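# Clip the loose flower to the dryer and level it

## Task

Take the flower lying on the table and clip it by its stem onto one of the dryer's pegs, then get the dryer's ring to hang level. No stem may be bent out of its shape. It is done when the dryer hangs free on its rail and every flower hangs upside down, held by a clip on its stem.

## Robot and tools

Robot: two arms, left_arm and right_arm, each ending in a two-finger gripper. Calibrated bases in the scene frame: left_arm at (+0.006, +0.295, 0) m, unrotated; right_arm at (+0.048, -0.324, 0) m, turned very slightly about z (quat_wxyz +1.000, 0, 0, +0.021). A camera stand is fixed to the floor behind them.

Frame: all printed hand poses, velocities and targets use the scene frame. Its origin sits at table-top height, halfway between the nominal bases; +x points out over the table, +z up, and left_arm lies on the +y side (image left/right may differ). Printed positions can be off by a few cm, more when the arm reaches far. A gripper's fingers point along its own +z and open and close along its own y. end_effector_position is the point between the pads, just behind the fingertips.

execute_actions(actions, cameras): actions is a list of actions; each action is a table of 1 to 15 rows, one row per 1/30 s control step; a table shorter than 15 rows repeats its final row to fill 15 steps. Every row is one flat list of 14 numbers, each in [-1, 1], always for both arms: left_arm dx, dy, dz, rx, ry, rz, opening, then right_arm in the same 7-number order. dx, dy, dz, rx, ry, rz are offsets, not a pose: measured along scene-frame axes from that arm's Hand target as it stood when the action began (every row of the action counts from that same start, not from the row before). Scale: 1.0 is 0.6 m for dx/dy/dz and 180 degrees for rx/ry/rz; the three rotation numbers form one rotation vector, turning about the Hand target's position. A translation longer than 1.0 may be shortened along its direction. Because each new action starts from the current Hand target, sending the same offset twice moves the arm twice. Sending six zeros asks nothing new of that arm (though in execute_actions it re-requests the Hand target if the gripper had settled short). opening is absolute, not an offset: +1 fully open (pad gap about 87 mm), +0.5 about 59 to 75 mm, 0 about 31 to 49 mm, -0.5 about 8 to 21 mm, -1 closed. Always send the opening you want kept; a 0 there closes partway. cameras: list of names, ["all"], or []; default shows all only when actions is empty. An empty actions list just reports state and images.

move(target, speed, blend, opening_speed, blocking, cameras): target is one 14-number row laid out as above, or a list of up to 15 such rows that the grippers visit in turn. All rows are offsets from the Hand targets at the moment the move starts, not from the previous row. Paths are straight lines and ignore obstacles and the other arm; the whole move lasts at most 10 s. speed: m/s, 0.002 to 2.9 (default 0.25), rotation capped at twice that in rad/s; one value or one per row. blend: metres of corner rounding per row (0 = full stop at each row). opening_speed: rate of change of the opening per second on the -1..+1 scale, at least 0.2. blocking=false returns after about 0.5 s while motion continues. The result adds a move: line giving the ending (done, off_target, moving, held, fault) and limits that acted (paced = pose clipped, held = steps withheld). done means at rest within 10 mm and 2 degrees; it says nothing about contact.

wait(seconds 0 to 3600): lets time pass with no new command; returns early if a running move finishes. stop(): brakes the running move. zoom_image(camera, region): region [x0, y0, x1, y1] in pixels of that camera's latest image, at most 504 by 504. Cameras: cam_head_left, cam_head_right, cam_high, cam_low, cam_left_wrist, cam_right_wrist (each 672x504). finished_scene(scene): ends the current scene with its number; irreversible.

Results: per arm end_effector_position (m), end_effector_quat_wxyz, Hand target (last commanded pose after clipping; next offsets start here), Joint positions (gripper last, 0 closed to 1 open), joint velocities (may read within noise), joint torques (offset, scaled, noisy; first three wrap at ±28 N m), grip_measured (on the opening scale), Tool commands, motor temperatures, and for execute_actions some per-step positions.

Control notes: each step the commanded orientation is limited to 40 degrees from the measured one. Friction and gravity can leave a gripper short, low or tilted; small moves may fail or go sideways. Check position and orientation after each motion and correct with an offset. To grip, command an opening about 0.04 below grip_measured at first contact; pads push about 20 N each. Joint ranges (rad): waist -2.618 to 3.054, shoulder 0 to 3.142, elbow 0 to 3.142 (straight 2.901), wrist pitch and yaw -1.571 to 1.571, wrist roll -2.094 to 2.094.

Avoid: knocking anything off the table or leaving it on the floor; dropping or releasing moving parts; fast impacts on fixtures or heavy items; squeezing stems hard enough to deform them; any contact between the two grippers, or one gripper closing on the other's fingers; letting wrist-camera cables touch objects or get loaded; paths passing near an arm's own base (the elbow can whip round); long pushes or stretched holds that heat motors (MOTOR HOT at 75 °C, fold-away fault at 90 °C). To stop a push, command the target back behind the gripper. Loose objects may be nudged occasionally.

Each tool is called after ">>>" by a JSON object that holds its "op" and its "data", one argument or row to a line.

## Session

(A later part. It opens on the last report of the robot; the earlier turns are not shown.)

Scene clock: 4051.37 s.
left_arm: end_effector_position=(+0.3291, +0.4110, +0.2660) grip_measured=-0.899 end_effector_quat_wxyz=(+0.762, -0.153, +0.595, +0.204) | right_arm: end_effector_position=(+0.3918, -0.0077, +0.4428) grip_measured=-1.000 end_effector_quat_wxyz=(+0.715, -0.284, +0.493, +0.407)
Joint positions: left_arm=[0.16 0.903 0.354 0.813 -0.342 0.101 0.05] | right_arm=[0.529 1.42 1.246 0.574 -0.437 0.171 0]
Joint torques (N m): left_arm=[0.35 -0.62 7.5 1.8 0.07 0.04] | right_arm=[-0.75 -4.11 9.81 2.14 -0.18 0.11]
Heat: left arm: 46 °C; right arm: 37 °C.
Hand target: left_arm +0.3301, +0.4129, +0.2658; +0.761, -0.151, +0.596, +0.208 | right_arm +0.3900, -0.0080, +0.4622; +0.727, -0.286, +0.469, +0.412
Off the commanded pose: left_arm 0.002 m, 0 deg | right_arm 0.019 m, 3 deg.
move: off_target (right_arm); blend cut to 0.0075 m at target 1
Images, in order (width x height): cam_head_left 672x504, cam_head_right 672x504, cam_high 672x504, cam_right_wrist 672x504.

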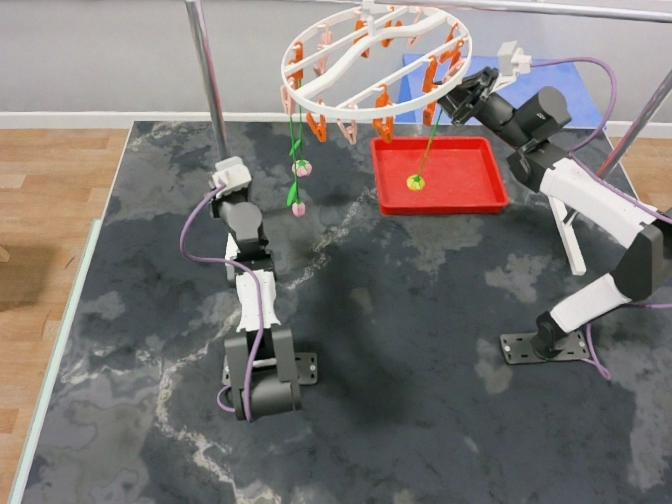

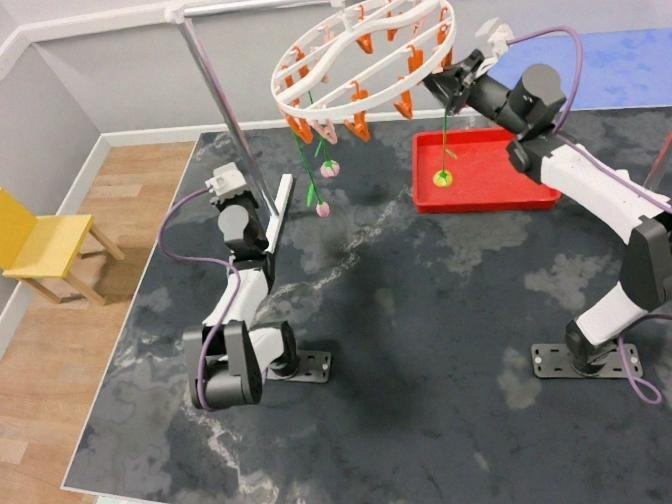

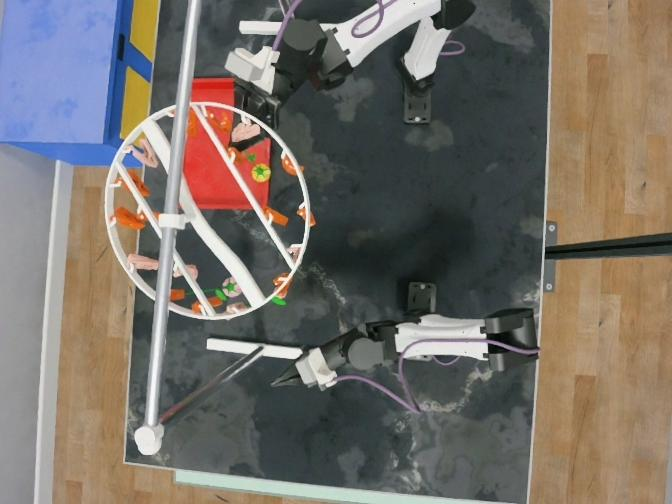

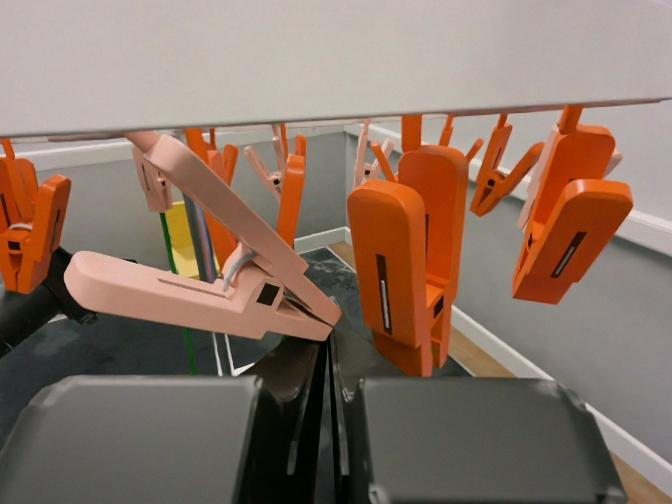

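>>> {"op": "zoom_image", "data": {
  "camera": "cam_high",
  "region": [90, 60, 330, 340]
}}

>>> {"op": "zoom_image", "data": {
  "camera": "cam_head_right",
  "region": [260, 0, 520, 220]
}}

Scaled by 1.800 from the camera's image (finer frame: 960x720).

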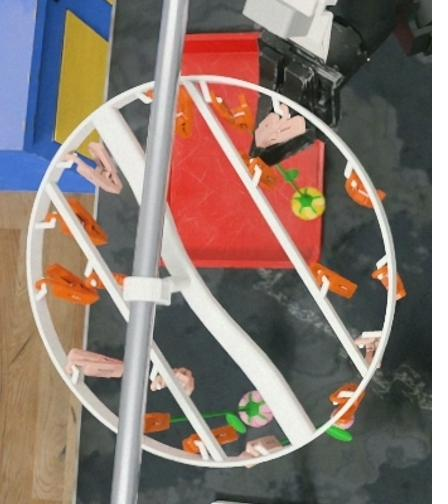

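Scaled by 1.938 from the camera's image (finer frame: 960x720).

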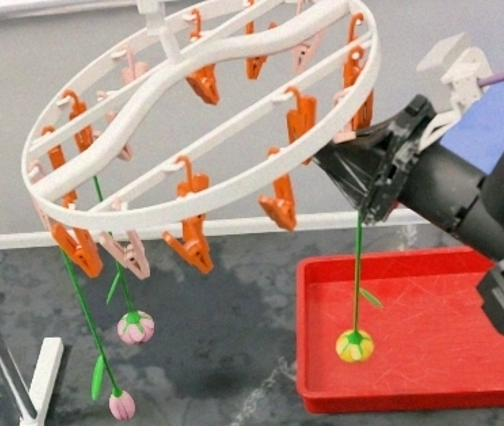

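>>> {"op": "move", "data": {
  "target": [0, 0, 0, 0, 0, 0, -0.9, 0.2232, -0.2494, -0.07, 0, 0, 0.0833, -1],
  "speed": 0.07,
  "cameras": ["cam_right_wrist", "cam_head_right", "cam_high"]
}}

Scene clock: 4081.70 s.
left_arm: end_effector_position=(+0.3291, +0.4110, +0.2660) grip_measured=-0.899 end_effector_quat_wxyz=(+0.762, -0.153, +0.595, +0.204) | right_arm: end_effector_position=(+0.5283, -0.1563, +0.4119) grip_measured=-1.000 end_effector_quat_wxyz=(+0.656, -0.324, +0.449, +0.513)
Joint positions: left_arm=[0.16 0.903 0.354 0.813 -0.342 0.101 0.05] | right_arm=[-0.051 2.046 1.696 1.347 -1.093 0.979 0]
Joint torques (N m): left_arm=[0.54 -0.47 7.69 1.76 0.11 0.04] | right_arm=[-0.66 -7.84 8.53 1.27 0.25 0.11]
Motor temperatures (°C): left_arm=[25 28 46 45 25 27 22] | right_arm=[24 28 41 38 22 23 22]
Heat: left arm: 46 °C; right arm: 41 °C.
Hand target: left_arm +0.3301, +0.4129, +0.2658; +0.761, -0.151, +0.596, +0.208 | right_arm +0.5238, -0.1575, +0.4202; +0.667, -0.345, +0.428, +0.503
Off the commanded pose: left_arm 0.002 m, 0 deg | right_arm 0.009 m, 4 deg.
move: off_target (right_arm)
Images, in order (width x height): cam_head_right 672x504, cam_high 672x504, cam_right_wrist 672x504.

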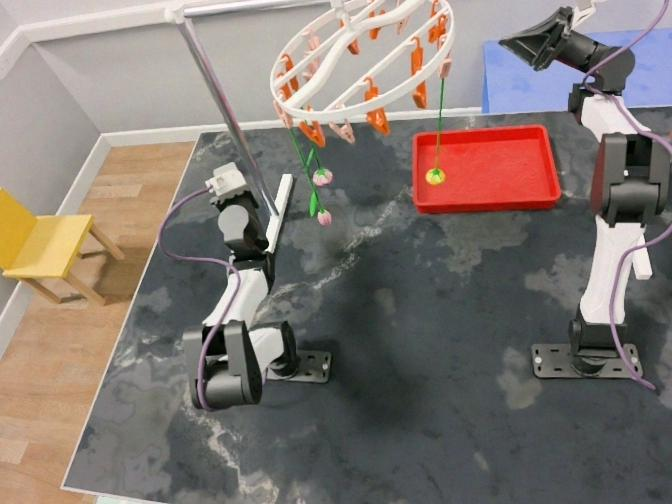

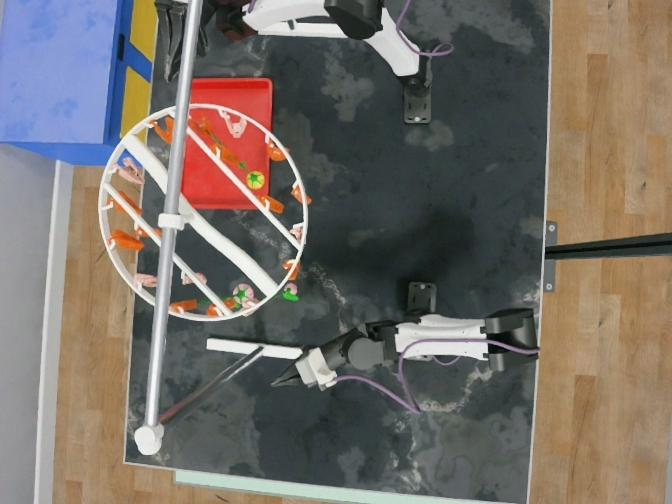

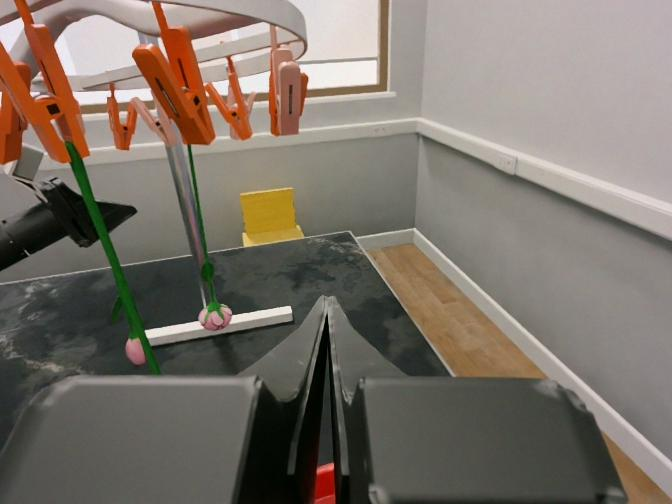

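>>> {"op": "move", "data": {
  "target": [
    [0, 0, 0, 0, 0, 0, -0.9, -0.2063, 0.0792, 0.033, 0, 0, -0.0833, -1],
    [0, 0, 0, 0, 0, 0, -0.9, -0.3313, 0.1958, 0.05, 0, 0, -0.1389, -1],
    [0, 0, 0, 0, 0, 0, -0.9, -0.5002, 0.2682, 0.058, 0, 0, -0.1667, -1]
  ],
  "speed": [0.12, 0.08, 0.06],
  "blend": [0.02, 0.02, 0],
  "cameras": ["cam_right_wrist", "cam_head_right", "cam_high"]
}}

Scene clock: 4116.77 s.
left_arm: end_effector_position=(+0.3291, +0.4110, +0.2660) grip_measured=-0.899 end_effector_quat_wxyz=(+0.762, -0.153, +0.595, +0.204) | right_arm: end_effector_position=(+0.2237, +0.0029, +0.4544) grip_measured=-1.000 end_effector_quat_wxyz=(+0.771, -0.229, +0.505, +0.314)
Joint positions: left_arm=[0.16 0.903 0.354 0.813 -0.342 0.101 0.05] | right_arm=[1.274 1.063 1.018 0.49 0.462 -0.249 0]
Joint torques (N m): left_arm=[0.27 -0.54 7.62 1.81 0.08 0.02] | right_arm=[0.21 -1.73 6 2 -0.08 0]
Heat: left arm: 47 °C; right arm: 40 °C.
Hand target: left_arm +0.3301, +0.4129, +0.2658; +0.761, -0.151, +0.596, +0.208 | right_arm +0.2238, +0.0033, +0.4550; +0.774, -0.222, +0.503, +0.314
Off the commanded pose: left_arm 0.002 m, 0 deg | right_arm 0.001 m, 1 deg.
move: done
Images, in order (width x height): cam_head_right 672x504, cam_high 672x504, cam_right_wrist 672x504.

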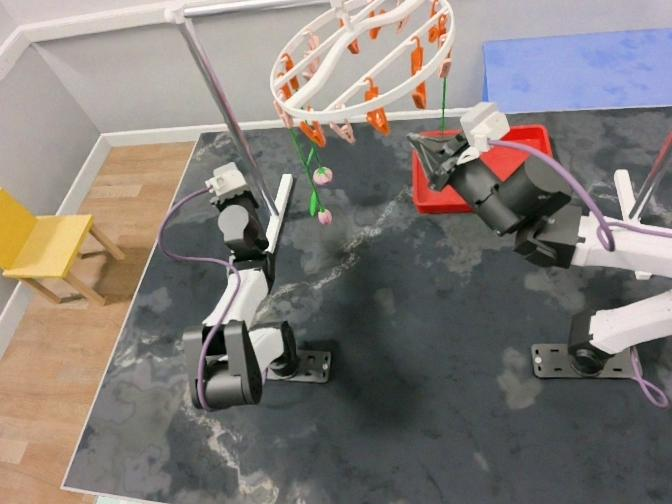

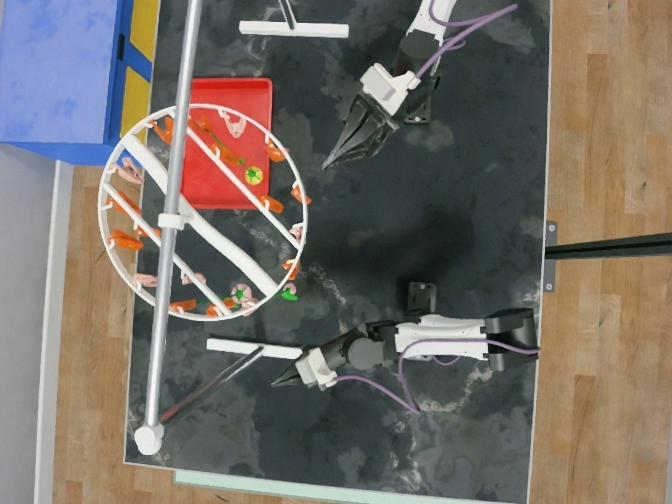

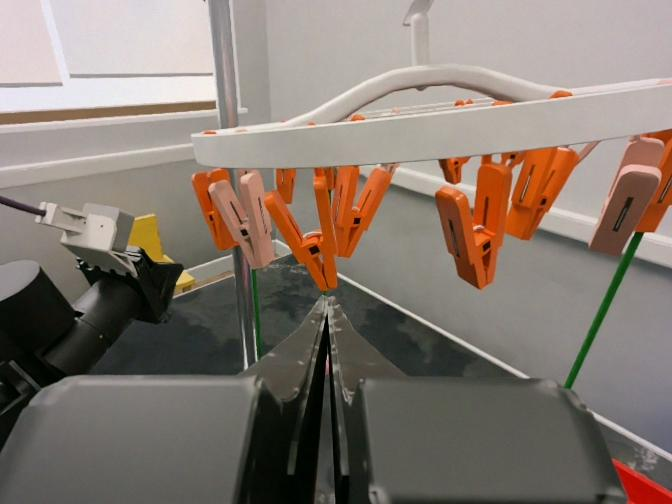

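>>> {"op": "move", "data": {
  "target": [
    [0, 0, 0, 0, 0, 0, -0.9, 0.0292, -0.0285, 0.008, 0, 0, 0, -1],
    [0, 0, 0, 0, 0, 0, -0.9, 0.123, 0.0677, 0.0117, 0, 0, 0, -1],
    [0, 0, 0, 0, 0, 0, -0.9, 0.178, 0.0225, 0.0167, 0, 0, 0.0222, -1],
    [0, 0, 0, 0, 0, 0, -0.9, 0.2303, -0.0088, 0.0233, 0, 0, 0.05, -1],
    [0, 0, 0, 0, 0, 0, -0.9, 0.28, -0.025, 0.03, 0, 0, 0.0833, -1],
    [0, 0, 0, 0, 0, 0, -0.9, 0.3058, -0.0292, 0.0333, 0, 0, 0.1056, -1]
  ],
  "speed": 0.06,
  "blend": [0.008, 0.005, 0.015, 0.015, 0.01, 0],
  "cameras": ["cam_right_wrist", "cam_head_right", "cam_high"]
}}

Scene clock: 4145.73 s.
left_arm: end_effector_position=(+0.3291, +0.4110, +0.2660) grip_measured=-0.899 end_effector_quat_wxyz=(+0.762, -0.153, +0.595, +0.204) | right_arm: end_effector_position=(+0.4094, -0.0134, +0.4573) grip_measured=-1.000 end_effector_quat_wxyz=(+0.700, -0.298, +0.482, +0.434)
Joint positions: left_arm=[0.16 0.903 0.354 0.813 -0.342 0.101 0.05] | right_arm=[0.45 1.499 1.359 0.58 -0.57 0.25 0]
Joint torques (N m): left_arm=[0.27 -0.59 7.54 1.79 0.06 0.02] | right_arm=[-0.75 -4.66 9.69 2.02 -0.13 0.1]
Heat: left arm: 47 °C; right arm: 39 °C.
Hand target: left_arm +0.3301, +0.4129, +0.2658; +0.761, -0.151, +0.596, +0.208 | right_arm +0.4073, -0.0142, +0.4749; +0.712, -0.302, +0.459, +0.437
Off the commanded pose: left_arm 0.002 m, 0 deg | right_arm 0.018 m, 3 deg.
move: off_target (right_arm)
Images, in order (width x height): cam_head_right 672x504, cam_high 672x504, cam_right_wrist 672x504.

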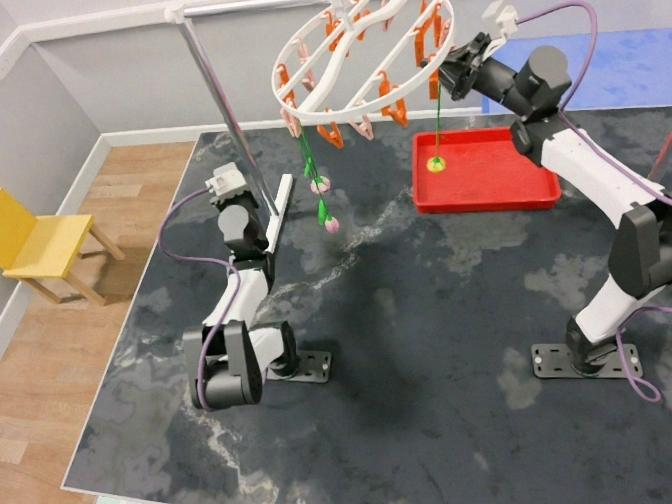

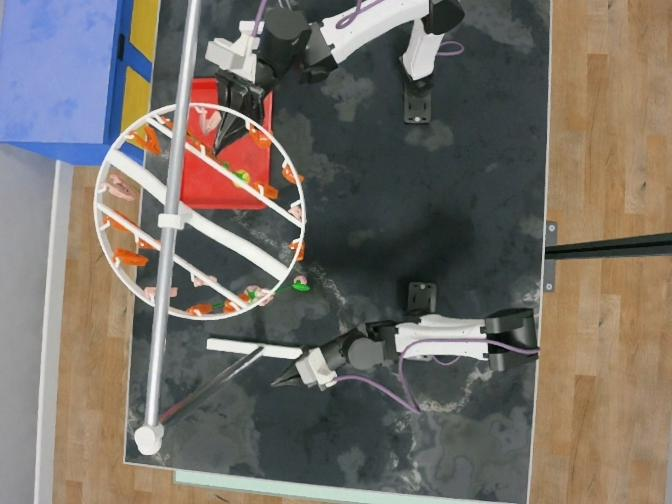

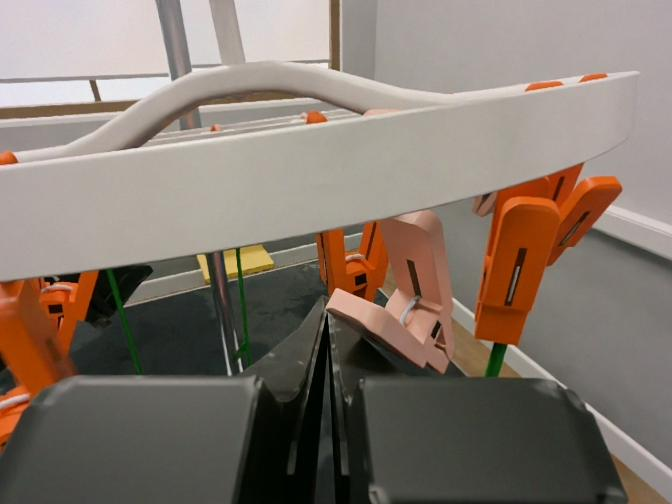

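>>> {"op": "move", "data": {
  "target": [
    [0, 0, 0, 0, 0, 0, -0.9, -0.0673, -0.1377, -0.065, 0, 0, 0, -1],
    [0, 0, 0, 0, 0, 0, -0.9, -0.1372, -0.0513, -0.0415, 0.0374, -0.0243, -0.0776, -1],
    [0, 0, 0, 0, 0, 0, -0.9, -0.2905, -0.013, -0.0332, 0.0364, -0.0259, -0.1054, -1]
  ],
  "speed": [0.07, 0.08, 0.06],
  "blend": [0.01, 0.01, 0],
  "cameras": ["cam_right_wrist", "cam_head_right", "cam_high"]
}}

Scene clock: 4194.67 s.
left_arm: end_effector_position=(+0.3291, +0.4110, +0.2660) grip_measured=-0.899 end_effector_quat_wxyz=(+0.762, -0.153, +0.595, +0.204) | right_arm: end_effector_position=(+0.2341, -0.0188, +0.4538) grip_measured=-1.000 end_effector_quat_wxyz=(+0.804, -0.207, +0.451, +0.326)
Joint positions: left_arm=[0.16 0.903 0.354 0.813 -0.342 0.101 0.05] | right_arm=[1.179 1.01 0.864 0.716 0.348 -0.259 0]
Joint torques (N m): left_arm=[0.36 -0.54 7.58 1.79 0.08 0.03] | right_arm=[0.21 -2.39 5.44 1.83 -0.1 0.01]
Heat: left arm: 47 °C; right arm: 42 °C.
Hand target: left_arm +0.3301, +0.4129, +0.2658; +0.761, -0.151, +0.596, +0.208 | right_arm +0.2330, -0.0220, +0.4550; +0.808, -0.199, +0.448, +0.327
Off the commanded pose: left_arm 0.002 m, 0 deg | right_arm 0.004 m, 1 deg.
move: done
Images, in order (width x height): cam_head_right 672x504, cam_high 672x504, cam_right_wrist 672x504.

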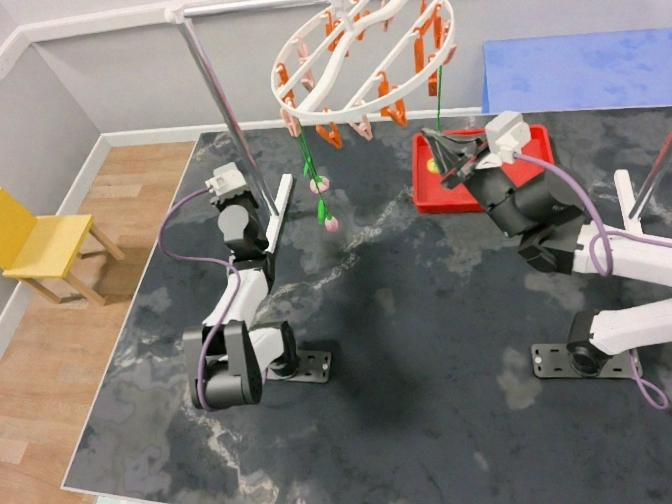

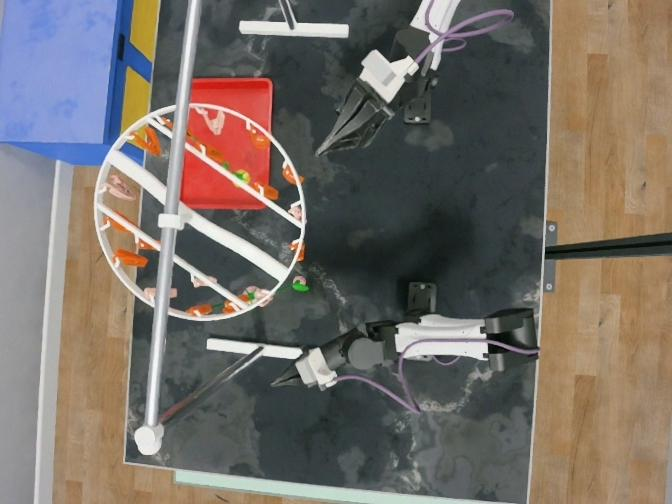

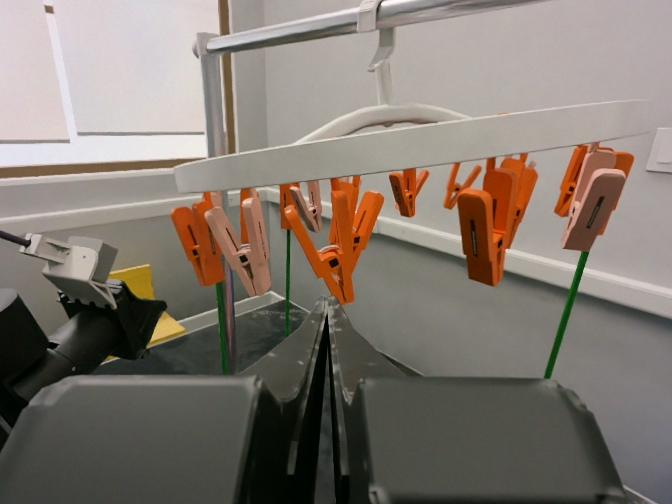

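>>> {"op": "zoom_image", "data": {
  "camera": "cam_right_wrist",
  "region": [170, 120, 410, 320]
}}

>>> {"op": "zoom_image", "data": {
  "camera": "cam_right_wrist",
  "region": [400, 90, 660, 320]
}}

Scaled by 2.100 from the camera's image (finer frame: 960x720).

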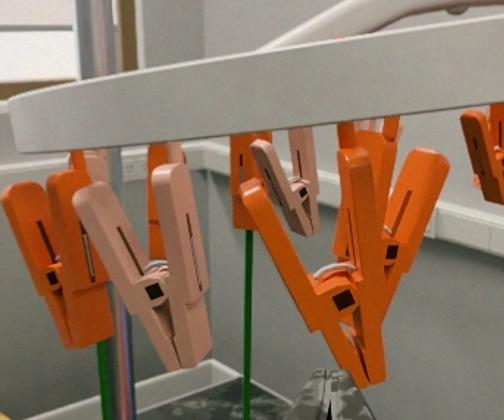

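Scaled by 1.938 from the camera's image (finer frame: 960x720).

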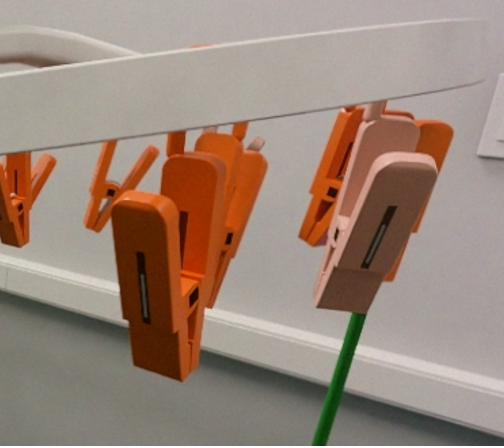

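>>> {"op": "move", "data": {
  "target": [
    [0, 0, 0, 0, 0, 0, -0.9, 0, 0, 0, 0, 0, 0, 0.12],
    [0, 0, 0, 0, 0, 0, -0.9, 0.0815, 0.1, 0.003, 0, 0, 0, 0.12]
  ],
  "speed": 0.06,
  "opening_speed": 1.0,
  "cameras": ["cam_right_wrist"]
}}

>>> {"op": "zoom_image", "data": {
  "camera": "cam_right_wrist",
  "region": [200, 100, 500, 350]
}}

Scene clock: 4252.33 s.
left_arm: end_effector_position=(+0.3291, +0.4110, +0.2660) grip_measured=-0.899 end_effector_quat_wxyz=(+0.762, -0.153, +0.595, +0.204) | right_arm: end_effector_position=(+0.2829, +0.0382, +0.4372) grip_measured=+0.120 end_effector_quat_wxyz=(+0.800, -0.212, +0.466, +0.312)
Joint positions: left_arm=[0.16 0.903 0.354 0.813 -0.342 0.101 0.05] | right_arm=[1.093 1.294 0.999 0.814 0.296 -0.221 0.56]
Joint torques (N m): left_arm=[0.2 -0.34 7.61 1.8 0.07 0.02] | right_arm=[-0.81 -3.23 9.76 1.96 -0.4 0.18]
Heat: left arm: 47 °C; right arm: 38 °C.
Hand target: left_arm +0.3301, +0.4129, +0.2658; +0.761, -0.151, +0.596, +0.208 | right_arm +0.2819, +0.0380, +0.4567; +0.808, -0.199, +0.448, +0.327
Off the commanded pose: left_arm 0.002 m, 0 deg | right_arm 0.020 m, 3 deg.
move: off_target (right_arm)

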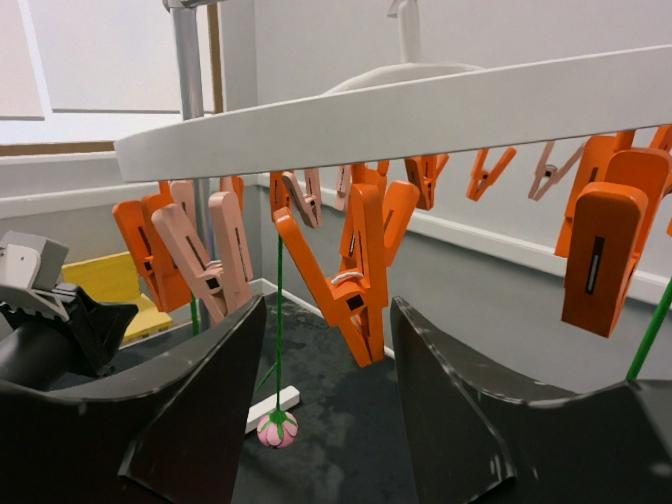

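Scaled by 1.680 from the camera's image (finer frame: 960x720).

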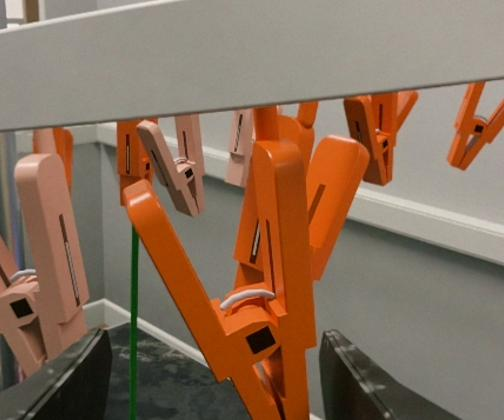

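>>> {"op": "move", "data": {
  "target": [0, 0, 0, 0, 0, 0, -0.9, 0.004, 0.004, 0.036, 0, 0, 0, 0.2],
  "speed": 0.05,
  "cameras": ["cam_right_wrist"]
}}

>>> {"op": "zoom_image", "data": {
  "camera": "cam_right_wrist",
  "region": [180, 150, 480, 400]
}}

Scene clock: 4267.07 s.
left_arm: end_effector_position=(+0.3291, +0.4110, +0.2660) grip_measured=-0.899 end_effector_quat_wxyz=(+0.762, -0.153, +0.595, +0.204) | right_arm: end_effector_position=(+0.2846, +0.0393, +0.4663) grip_measured=+0.200 end_effector_quat_wxyz=(+0.806, -0.203, +0.456, +0.317)
Joint positions: left_arm=[0.16 0.903 0.354 0.813 -0.342 0.101 0.05] | right_arm=[1.089 1.31 1.098 0.763 0.292 -0.218 0.6]
Joint torques (N m): left_arm=[0.57 -0.64 7.66 1.76 0.06 0.01] | right_arm=[-0.83 -3.38 9.65 1.53 -0.42 0.18]
Heat: left arm: 47 °C; right arm: 41 °C.
Hand target: left_arm +0.3301, +0.4129, +0.2658; +0.761, -0.151, +0.596, +0.208 | right_arm +0.2842, +0.0404, +0.4786; +0.808, -0.199, +0.448, +0.327
Off the commanded pose: left_arm 0.002 m, 0 deg | right_arm 0.012 m, 2 deg.
move: off_target (right_arm)

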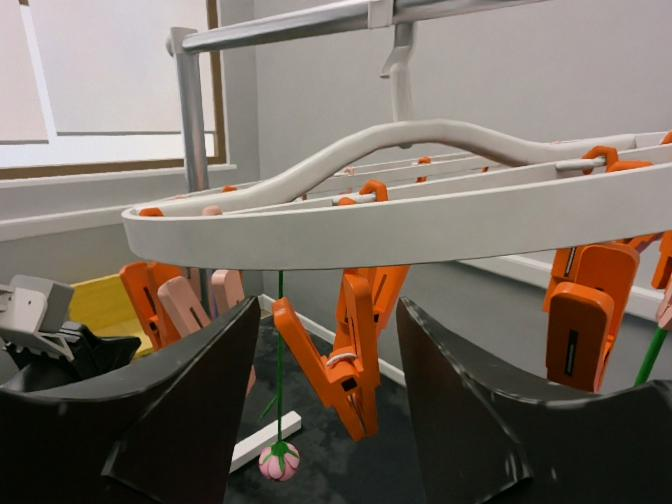

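Scaled by 1.680 from the camera's image (finer frame: 960x720).

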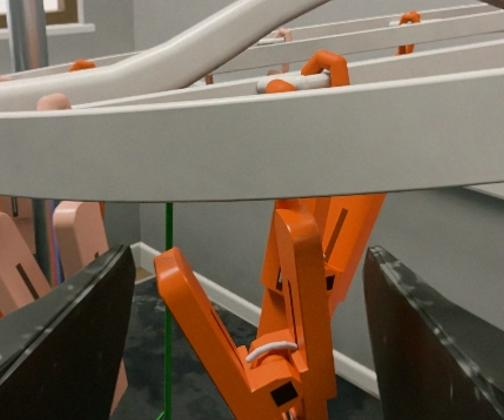

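>>> {"op": "move", "data": {
  "target": [0, 0, 0, 0, 0, 0, -0.9, 0, 0, 0, 0, 0, 0, -0.25],
  "opening_speed": 0.6,
  "cameras": ["cam_right_wrist"]
}}

Scene clock: 4278.10 s.
left_arm: end_effector_position=(+0.3291, +0.4110, +0.2660) grip_measured=-0.899 end_effector_quat_wxyz=(+0.762, -0.153, +0.595, +0.204) | right_arm: end_effector_position=(+0.2845, +0.0395, +0.4660) grip_measured=-0.247 end_effector_quat_wxyz=(+0.806, -0.203, +0.457, +0.317)
Joint positions: left_arm=[0.16 0.903 0.354 0.813 -0.342 0.101 0.05] | right_arm=[1.089 1.31 1.098 0.762 0.291 -0.218 0.377]
Joint torques (N m): left_arm=[0.36 -0.53 7.47 1.75 0.1 0.01] | right_arm=[-0.81 -3.38 9.62 1.55 -0.4 0.18]
Heat: left arm: 47 °C; right arm: 40 °C.
Hand target: left_arm +0.3301, +0.4129, +0.2658; +0.761, -0.151, +0.596, +0.208 | right_arm +0.2842, +0.0404, +0.4786; +0.808, -0.199, +0.448, +0.327
Off the commanded pose: left_arm 0.002 m, 0 deg | right_arm 0.013 m, 2 deg.
move: done

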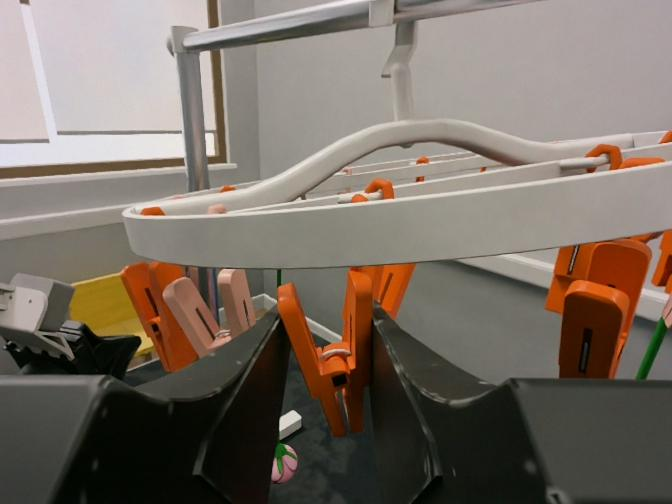

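>>> {"op": "move", "data": {
  "target": [
    [0, 0, 0, 0, 0, 0, -0.9, 0.0338, -0.0443, 0, 0, 0, 0.0278, -0.25],
    [0, 0, 0, 0, 0, 0, -0.9, 0.0772, -0.0862, 0, 0, 0, 0.0556, -0.25],
    [0, 0, 0, 0, 0, 0, -0.9, 0.1283, -0.1182, 0, 0, 0, 0.0889, -0.25],
    [0, 0, 0, 0, 0, 0, -0.9, 0.1752, -0.1362, 0, 0, 0, 0.1167, -0.25]
  ],
  "speed": 0.05,
  "blend": [0.012, 0.012, 0.012, 0],
  "cameras": ["cam_right_wrist", "cam_head_right", "cam_high"]
}}

Scene clock: 4294.47 s.
left_arm: end_effector_position=(+0.3291, +0.4110, +0.2660) grip_measured=-0.899 end_effector_quat_wxyz=(+0.762, -0.153, +0.595, +0.204) | right_arm: end_effector_position=(+0.3914, -0.0394, +0.4633) grip_measured=-0.248 end_effector_quat_wxyz=(+0.725, -0.272, +0.425, +0.468)
Joint positions: left_arm=[0.16 0.903 0.354 0.813 -0.342 0.101 0.05] | right_arm=[0.396 1.449 1.184 0.901 -0.599 0.4 0.376]
Joint torques (N m): left_arm=[0.27 -0.61 7.75 1.8 0.09 0.01] | right_arm=[-0.94 -4.19 9.36 1.7 -0.03 0.12]
Heat: left arm: 47 °C; right arm: 40 °C.
Hand target: left_arm +0.3301, +0.4129, +0.2658; +0.761, -0.151, +0.596, +0.208 | right_arm +0.3894, -0.0414, +0.4785; +0.735, -0.277, +0.404, +0.469
Off the commanded pose: left_arm 0.002 m, 0 deg | right_arm 0.016 m, 3 deg.
move: off_target (right_arm)
Images, in order (width x height): cam_head_right 672x504, cam_high 672x504, cam_right_wrist 672x504.

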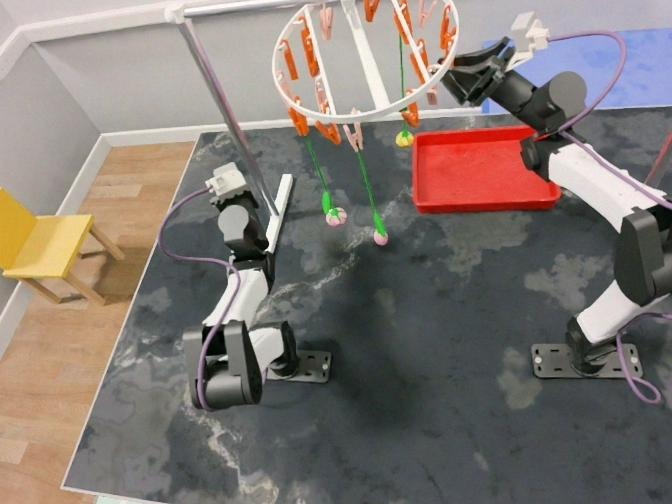

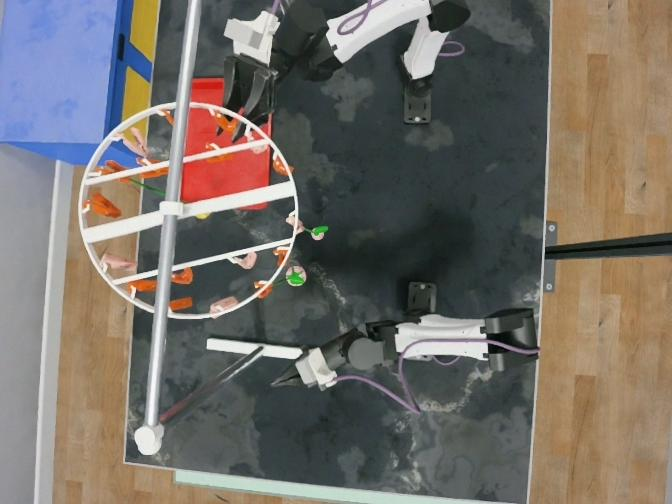

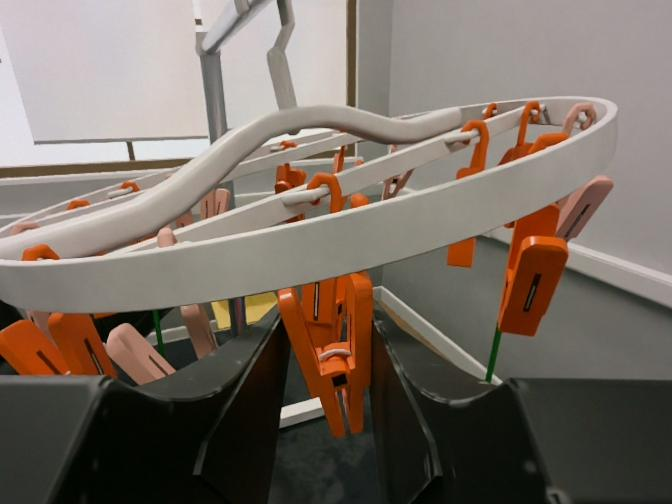

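>>> {"op": "move", "data": {
  "target": [
    [0, 0, 0, 0, 0, 0, -0.9, 0, 0, 0, 0, 0, 0, 0.15],
    [0, 0, 0, 0, 0, 0, -0.9, -0.0542, -0.1188, -0.0833, 0, 0, 0, 0.15],
    [0, 0, 0, 0, 0, 0, -0.9, -0.1157, -0.0143, -0.0975, 0, 0, -0.0889, 0.15],
    [0, 0, 0, 0, 0, 0, -0.9, -0.2633, 0.0563, -0.1108, 0, 0, -0.1167, 0.15]
  ],
  "speed": [0.06, 0.07, 0.08, 0.06],
  "blend": [0, 0.01, 0.01, 0],
  "opening_speed": 0.8,
  "cameras": ["cam_right_wrist", "cam_head_right", "cam_high"]
}}

Scene clock: 4328.57 s.
left_arm: end_effector_position=(+0.3291, +0.4110, +0.2660) grip_measured=-0.899 end_effector_quat_wxyz=(+0.762, -0.153, +0.595, +0.204) | right_arm: end_effector_position=(+0.2317, -0.0078, +0.4148) grip_measured=+0.150 end_effector_quat_wxyz=(+0.807, -0.203, +0.448, +0.328)
Joint positions: left_arm=[0.16 0.903 0.354 0.813 -0.342 0.101 0.05] | right_arm=[1.209 1.059 0.72 0.926 0.374 -0.278 0.575]
Joint torques (N m): left_arm=[0.35 -0.79 7.46 1.75 0.06 0.03] | right_arm=[0.28 -1.65 5.42 1.83 -0.14 -0.01]
Heat: left arm: 47 °C; right arm: 42 °C.
Hand target: left_arm +0.3301, +0.4129, +0.2658; +0.761, -0.151, +0.596, +0.208 | right_arm +0.2314, -0.0077, +0.4120; +0.808, -0.199, +0.448, +0.327
Off the commanded pose: left_arm 0.002 m, 0 deg | right_arm 0.003 m, 0 deg.
move: done
Images, in order (width x height): cam_head_right 672x504, cam_high 672x504, cam_right_wrist 672x504.

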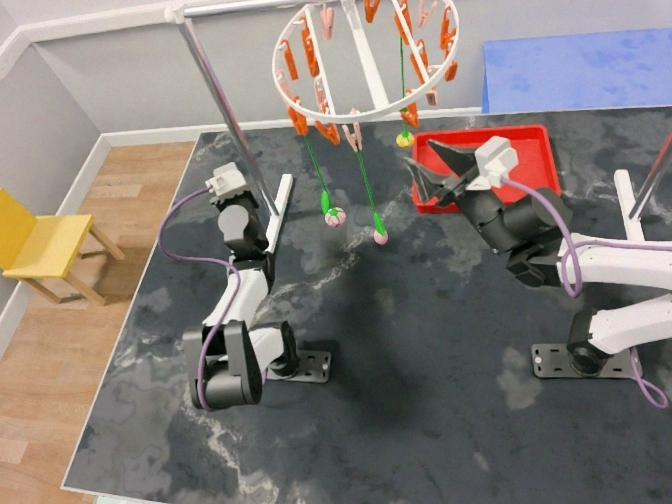

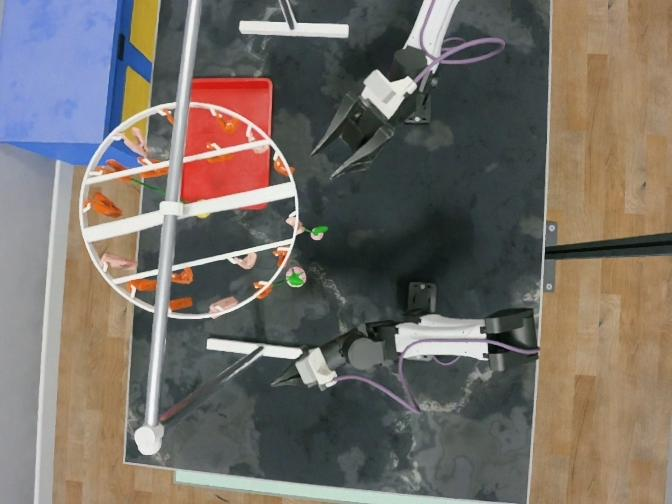

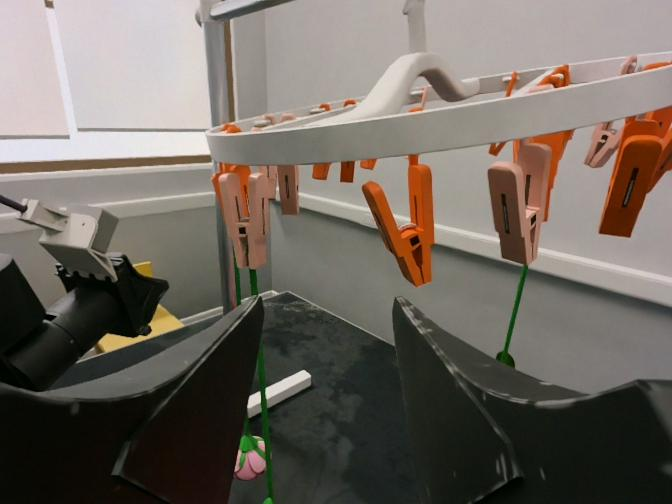

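>>> {"op": "move", "data": {
  "target": [
    [0, 0, 0, 0, 0, 0, -0.9, 0.0435, -0.0413, 0.055, 0, 0, 0, 0.3],
    [0, 0, 0, 0, 0, 0, -0.9, 0.11, 0.0288, 0.06, 0, 0, 0, 0.3]
  ],
  "speed": 0.06,
  "blend": [0.008, 0],
  "cameras": ["cam_right_wrist"]
}}

>>> {"op": "zoom_image", "data": {
  "camera": "cam_right_wrist",
  "region": [180, 150, 480, 400]
}}

Scene clock: 4353.13 s.
left_arm: end_effector_position=(+0.3291, +0.4110, +0.2660) grip_measured=-0.899 end_effector_quat_wxyz=(+0.762, -0.153, +0.595, +0.204) | right_arm: end_effector_position=(+0.2987, +0.0099, +0.4278) grip_measured=+0.300 end_effector_quat_wxyz=(+0.799, -0.210, +0.468, +0.313)
Joint positions: left_arm=[0.16 0.903 0.354 0.813 -0.342 0.101 0.05] | right_arm=[0.987 1.222 0.918 0.809 0.206 -0.162 0.65]
Joint torques (N m): left_arm=[0.1 -0.51 7.45 1.79 0.05 0.04] | right_arm=[-0.83 -2.81 9.73 1.99 -0.38 0.18]
Heat: left arm: 47 °C; right arm: 40 °C.
Hand target: left_arm +0.3301, +0.4129, +0.2658; +0.761, -0.151, +0.596, +0.208 | right_arm +0.2974, +0.0097, +0.4479; +0.808, -0.199, +0.448, +0.327
Off the commanded pose: left_arm 0.002 m, 0 deg | right_arm 0.020 m, 3 deg.
move: off_target (right_arm)

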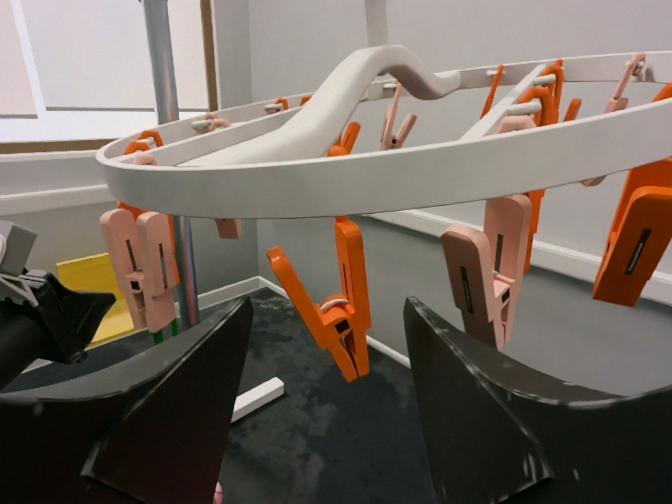

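Scaled by 1.680 from the camera's image (finer frame: 960x720).

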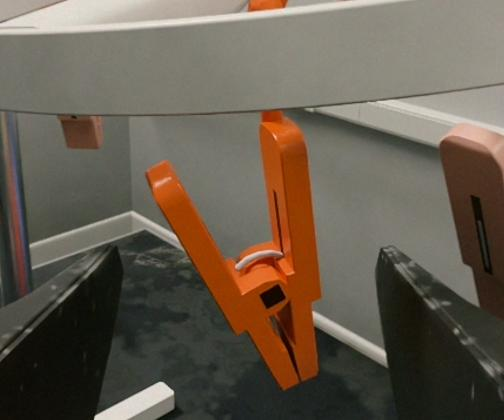

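>>> {"op": "move", "data": {
  "target": [
    [0, 0, 0, 0, 0, 0, -0.9, 0.0137, 0.0145, 0.027, 0, 0, 0, 0.3],
    [0, 0, 0, 0, 0, 0, -0.9, 0.0137, 0.0145, 0.027, 0, 0, 0, -0.25]
  ],
  "speed": 0.05,
  "opening_speed": 0.6,
  "cameras": ["cam_right_wrist"]
}}

Scene clock: 4364.07 s.
left_arm: end_effector_position=(+0.3291, +0.4110, +0.2660) grip_measured=-0.899 end_effector_quat_wxyz=(+0.762, -0.153, +0.595, +0.204) | right_arm: end_effector_position=(+0.3057, +0.0176, +0.4515) grip_measured=-0.233 end_effector_quat_wxyz=(+0.805, -0.203, +0.457, +0.318)
Joint positions: left_arm=[0.16 0.903 0.354 0.813 -0.342 0.101 0.05] | right_arm=[0.978 1.271 1.016 0.79 0.195 -0.156 0.384]
Joint torques (N m): left_arm=[0.39 -0.73 7.73 1.79 0.09 0.03] | right_arm=[-0.81 -3.1 9.65 1.58 -0.34 0.17]
Heat: left arm: 48 °C; right arm: 40 °C.
Hand target: left_arm +0.3301, +0.4129, +0.2658; +0.761, -0.151, +0.596, +0.208 | right_arm +0.3057, +0.0184, +0.4641; +0.808, -0.199, +0.448, +0.327
Off the commanded pose: left_arm 0.002 m, 0 deg | right_arm 0.013 m, 2 deg.
move: off_target (right_arm); target 2's new opening was sent with right_arm's hand 0.012 m and 2 deg from that target

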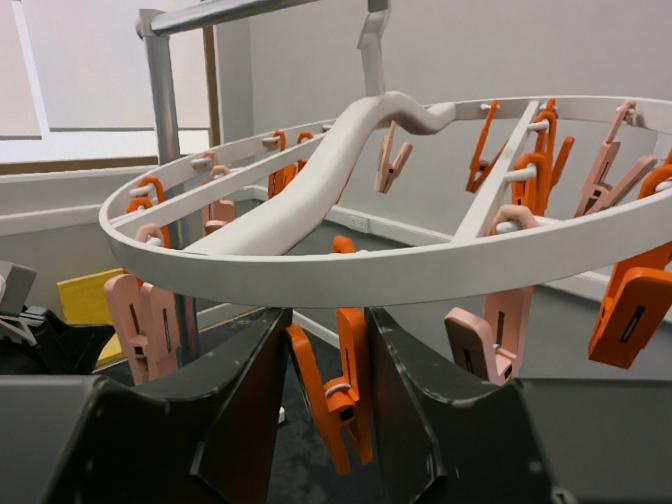

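>>> {"op": "move", "data": {
  "target": [
    [0, 0, 0, 0, 0, 0, -0.9, 0.0367, -0.0393, 0, 0, 0, 0.0278, -0.25],
    [0, 0, 0, 0, 0, 0, -0.9, 0.0772, -0.0677, 0, 0, 0, 0.0556, -0.25],
    [0, 0, 0, 0, 0, 0, -0.9, 0.1173, -0.0868, 0, 0, 0, 0.0833, -0.25],
    [0, 0, 0, 0, 0, 0, -0.9, 0.1575, -0.099, 0, 0, 0, 0.1111, -0.25]
  ],
  "speed": 0.05,
  "blend": [0.01, 0.01, 0.01, 0],
  "cameras": ["cam_right_wrist", "cam_head_right", "cam_high"]
}}

Scene clock: 4383.47 s.
left_arm: end_effector_position=(+0.3291, +0.4110, +0.2660) grip_measured=-0.899 end_effector_quat_wxyz=(+0.762, -0.153, +0.595, +0.204) | right_arm: end_effector_position=(+0.3976, -0.0381, +0.4534) grip_measured=-0.247 end_effector_quat_wxyz=(+0.732, -0.276, +0.417, +0.463)
Joint positions: left_arm=[0.16 0.903 0.354 0.813 -0.342 0.101 0.05] | right_arm=[0.392 1.478 1.161 0.969 -0.602 0.388 0.377]
Joint torques (N m): left_arm=[0.23 -0.81 7.66 1.79 0.1 0.07] | right_arm=[-1.2 -4.19 9.07 1.52 0.1 0.16]
Heat: left arm: 48 °C; right arm: 43 °C.
Hand target: left_arm +0.3301, +0.4129, +0.2658; +0.761, -0.151, +0.596, +0.208 | right_arm +0.4001, -0.0410, +0.4641; +0.739, -0.274, +0.407, +0.462
Off the commanded pose: left_arm 0.002 m, 0 deg | right_arm 0.011 m, 1 deg.
move: off_target (right_arm)
Images, in order (width x height): cam_head_right 672x504, cam_high 672x504, cam_right_wrist 672x504.

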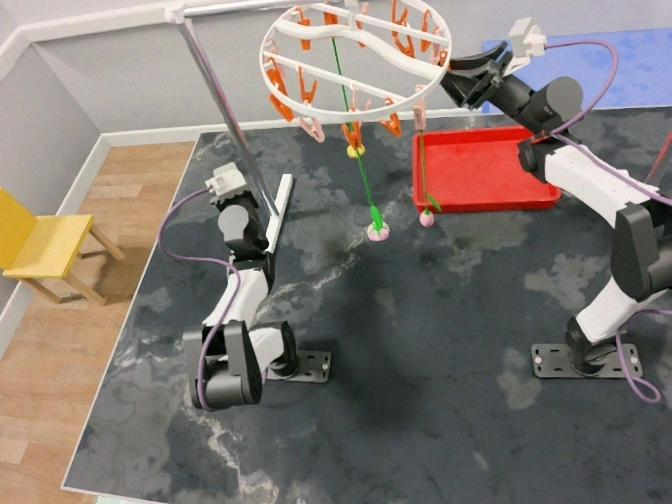

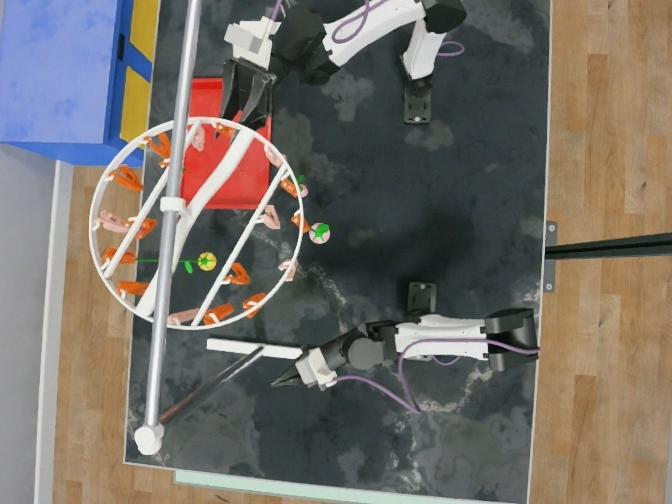

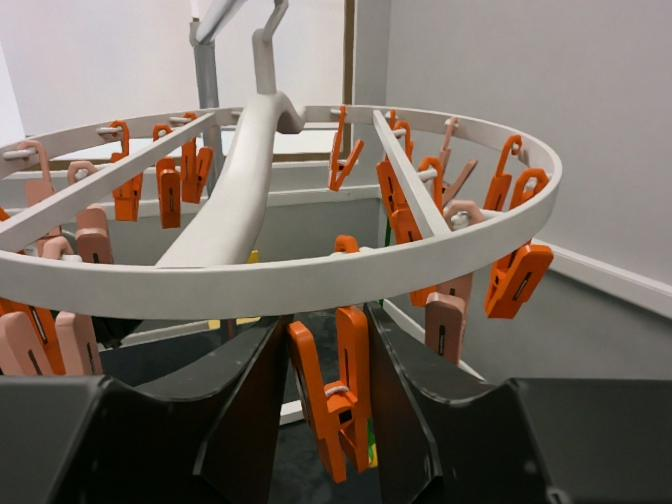

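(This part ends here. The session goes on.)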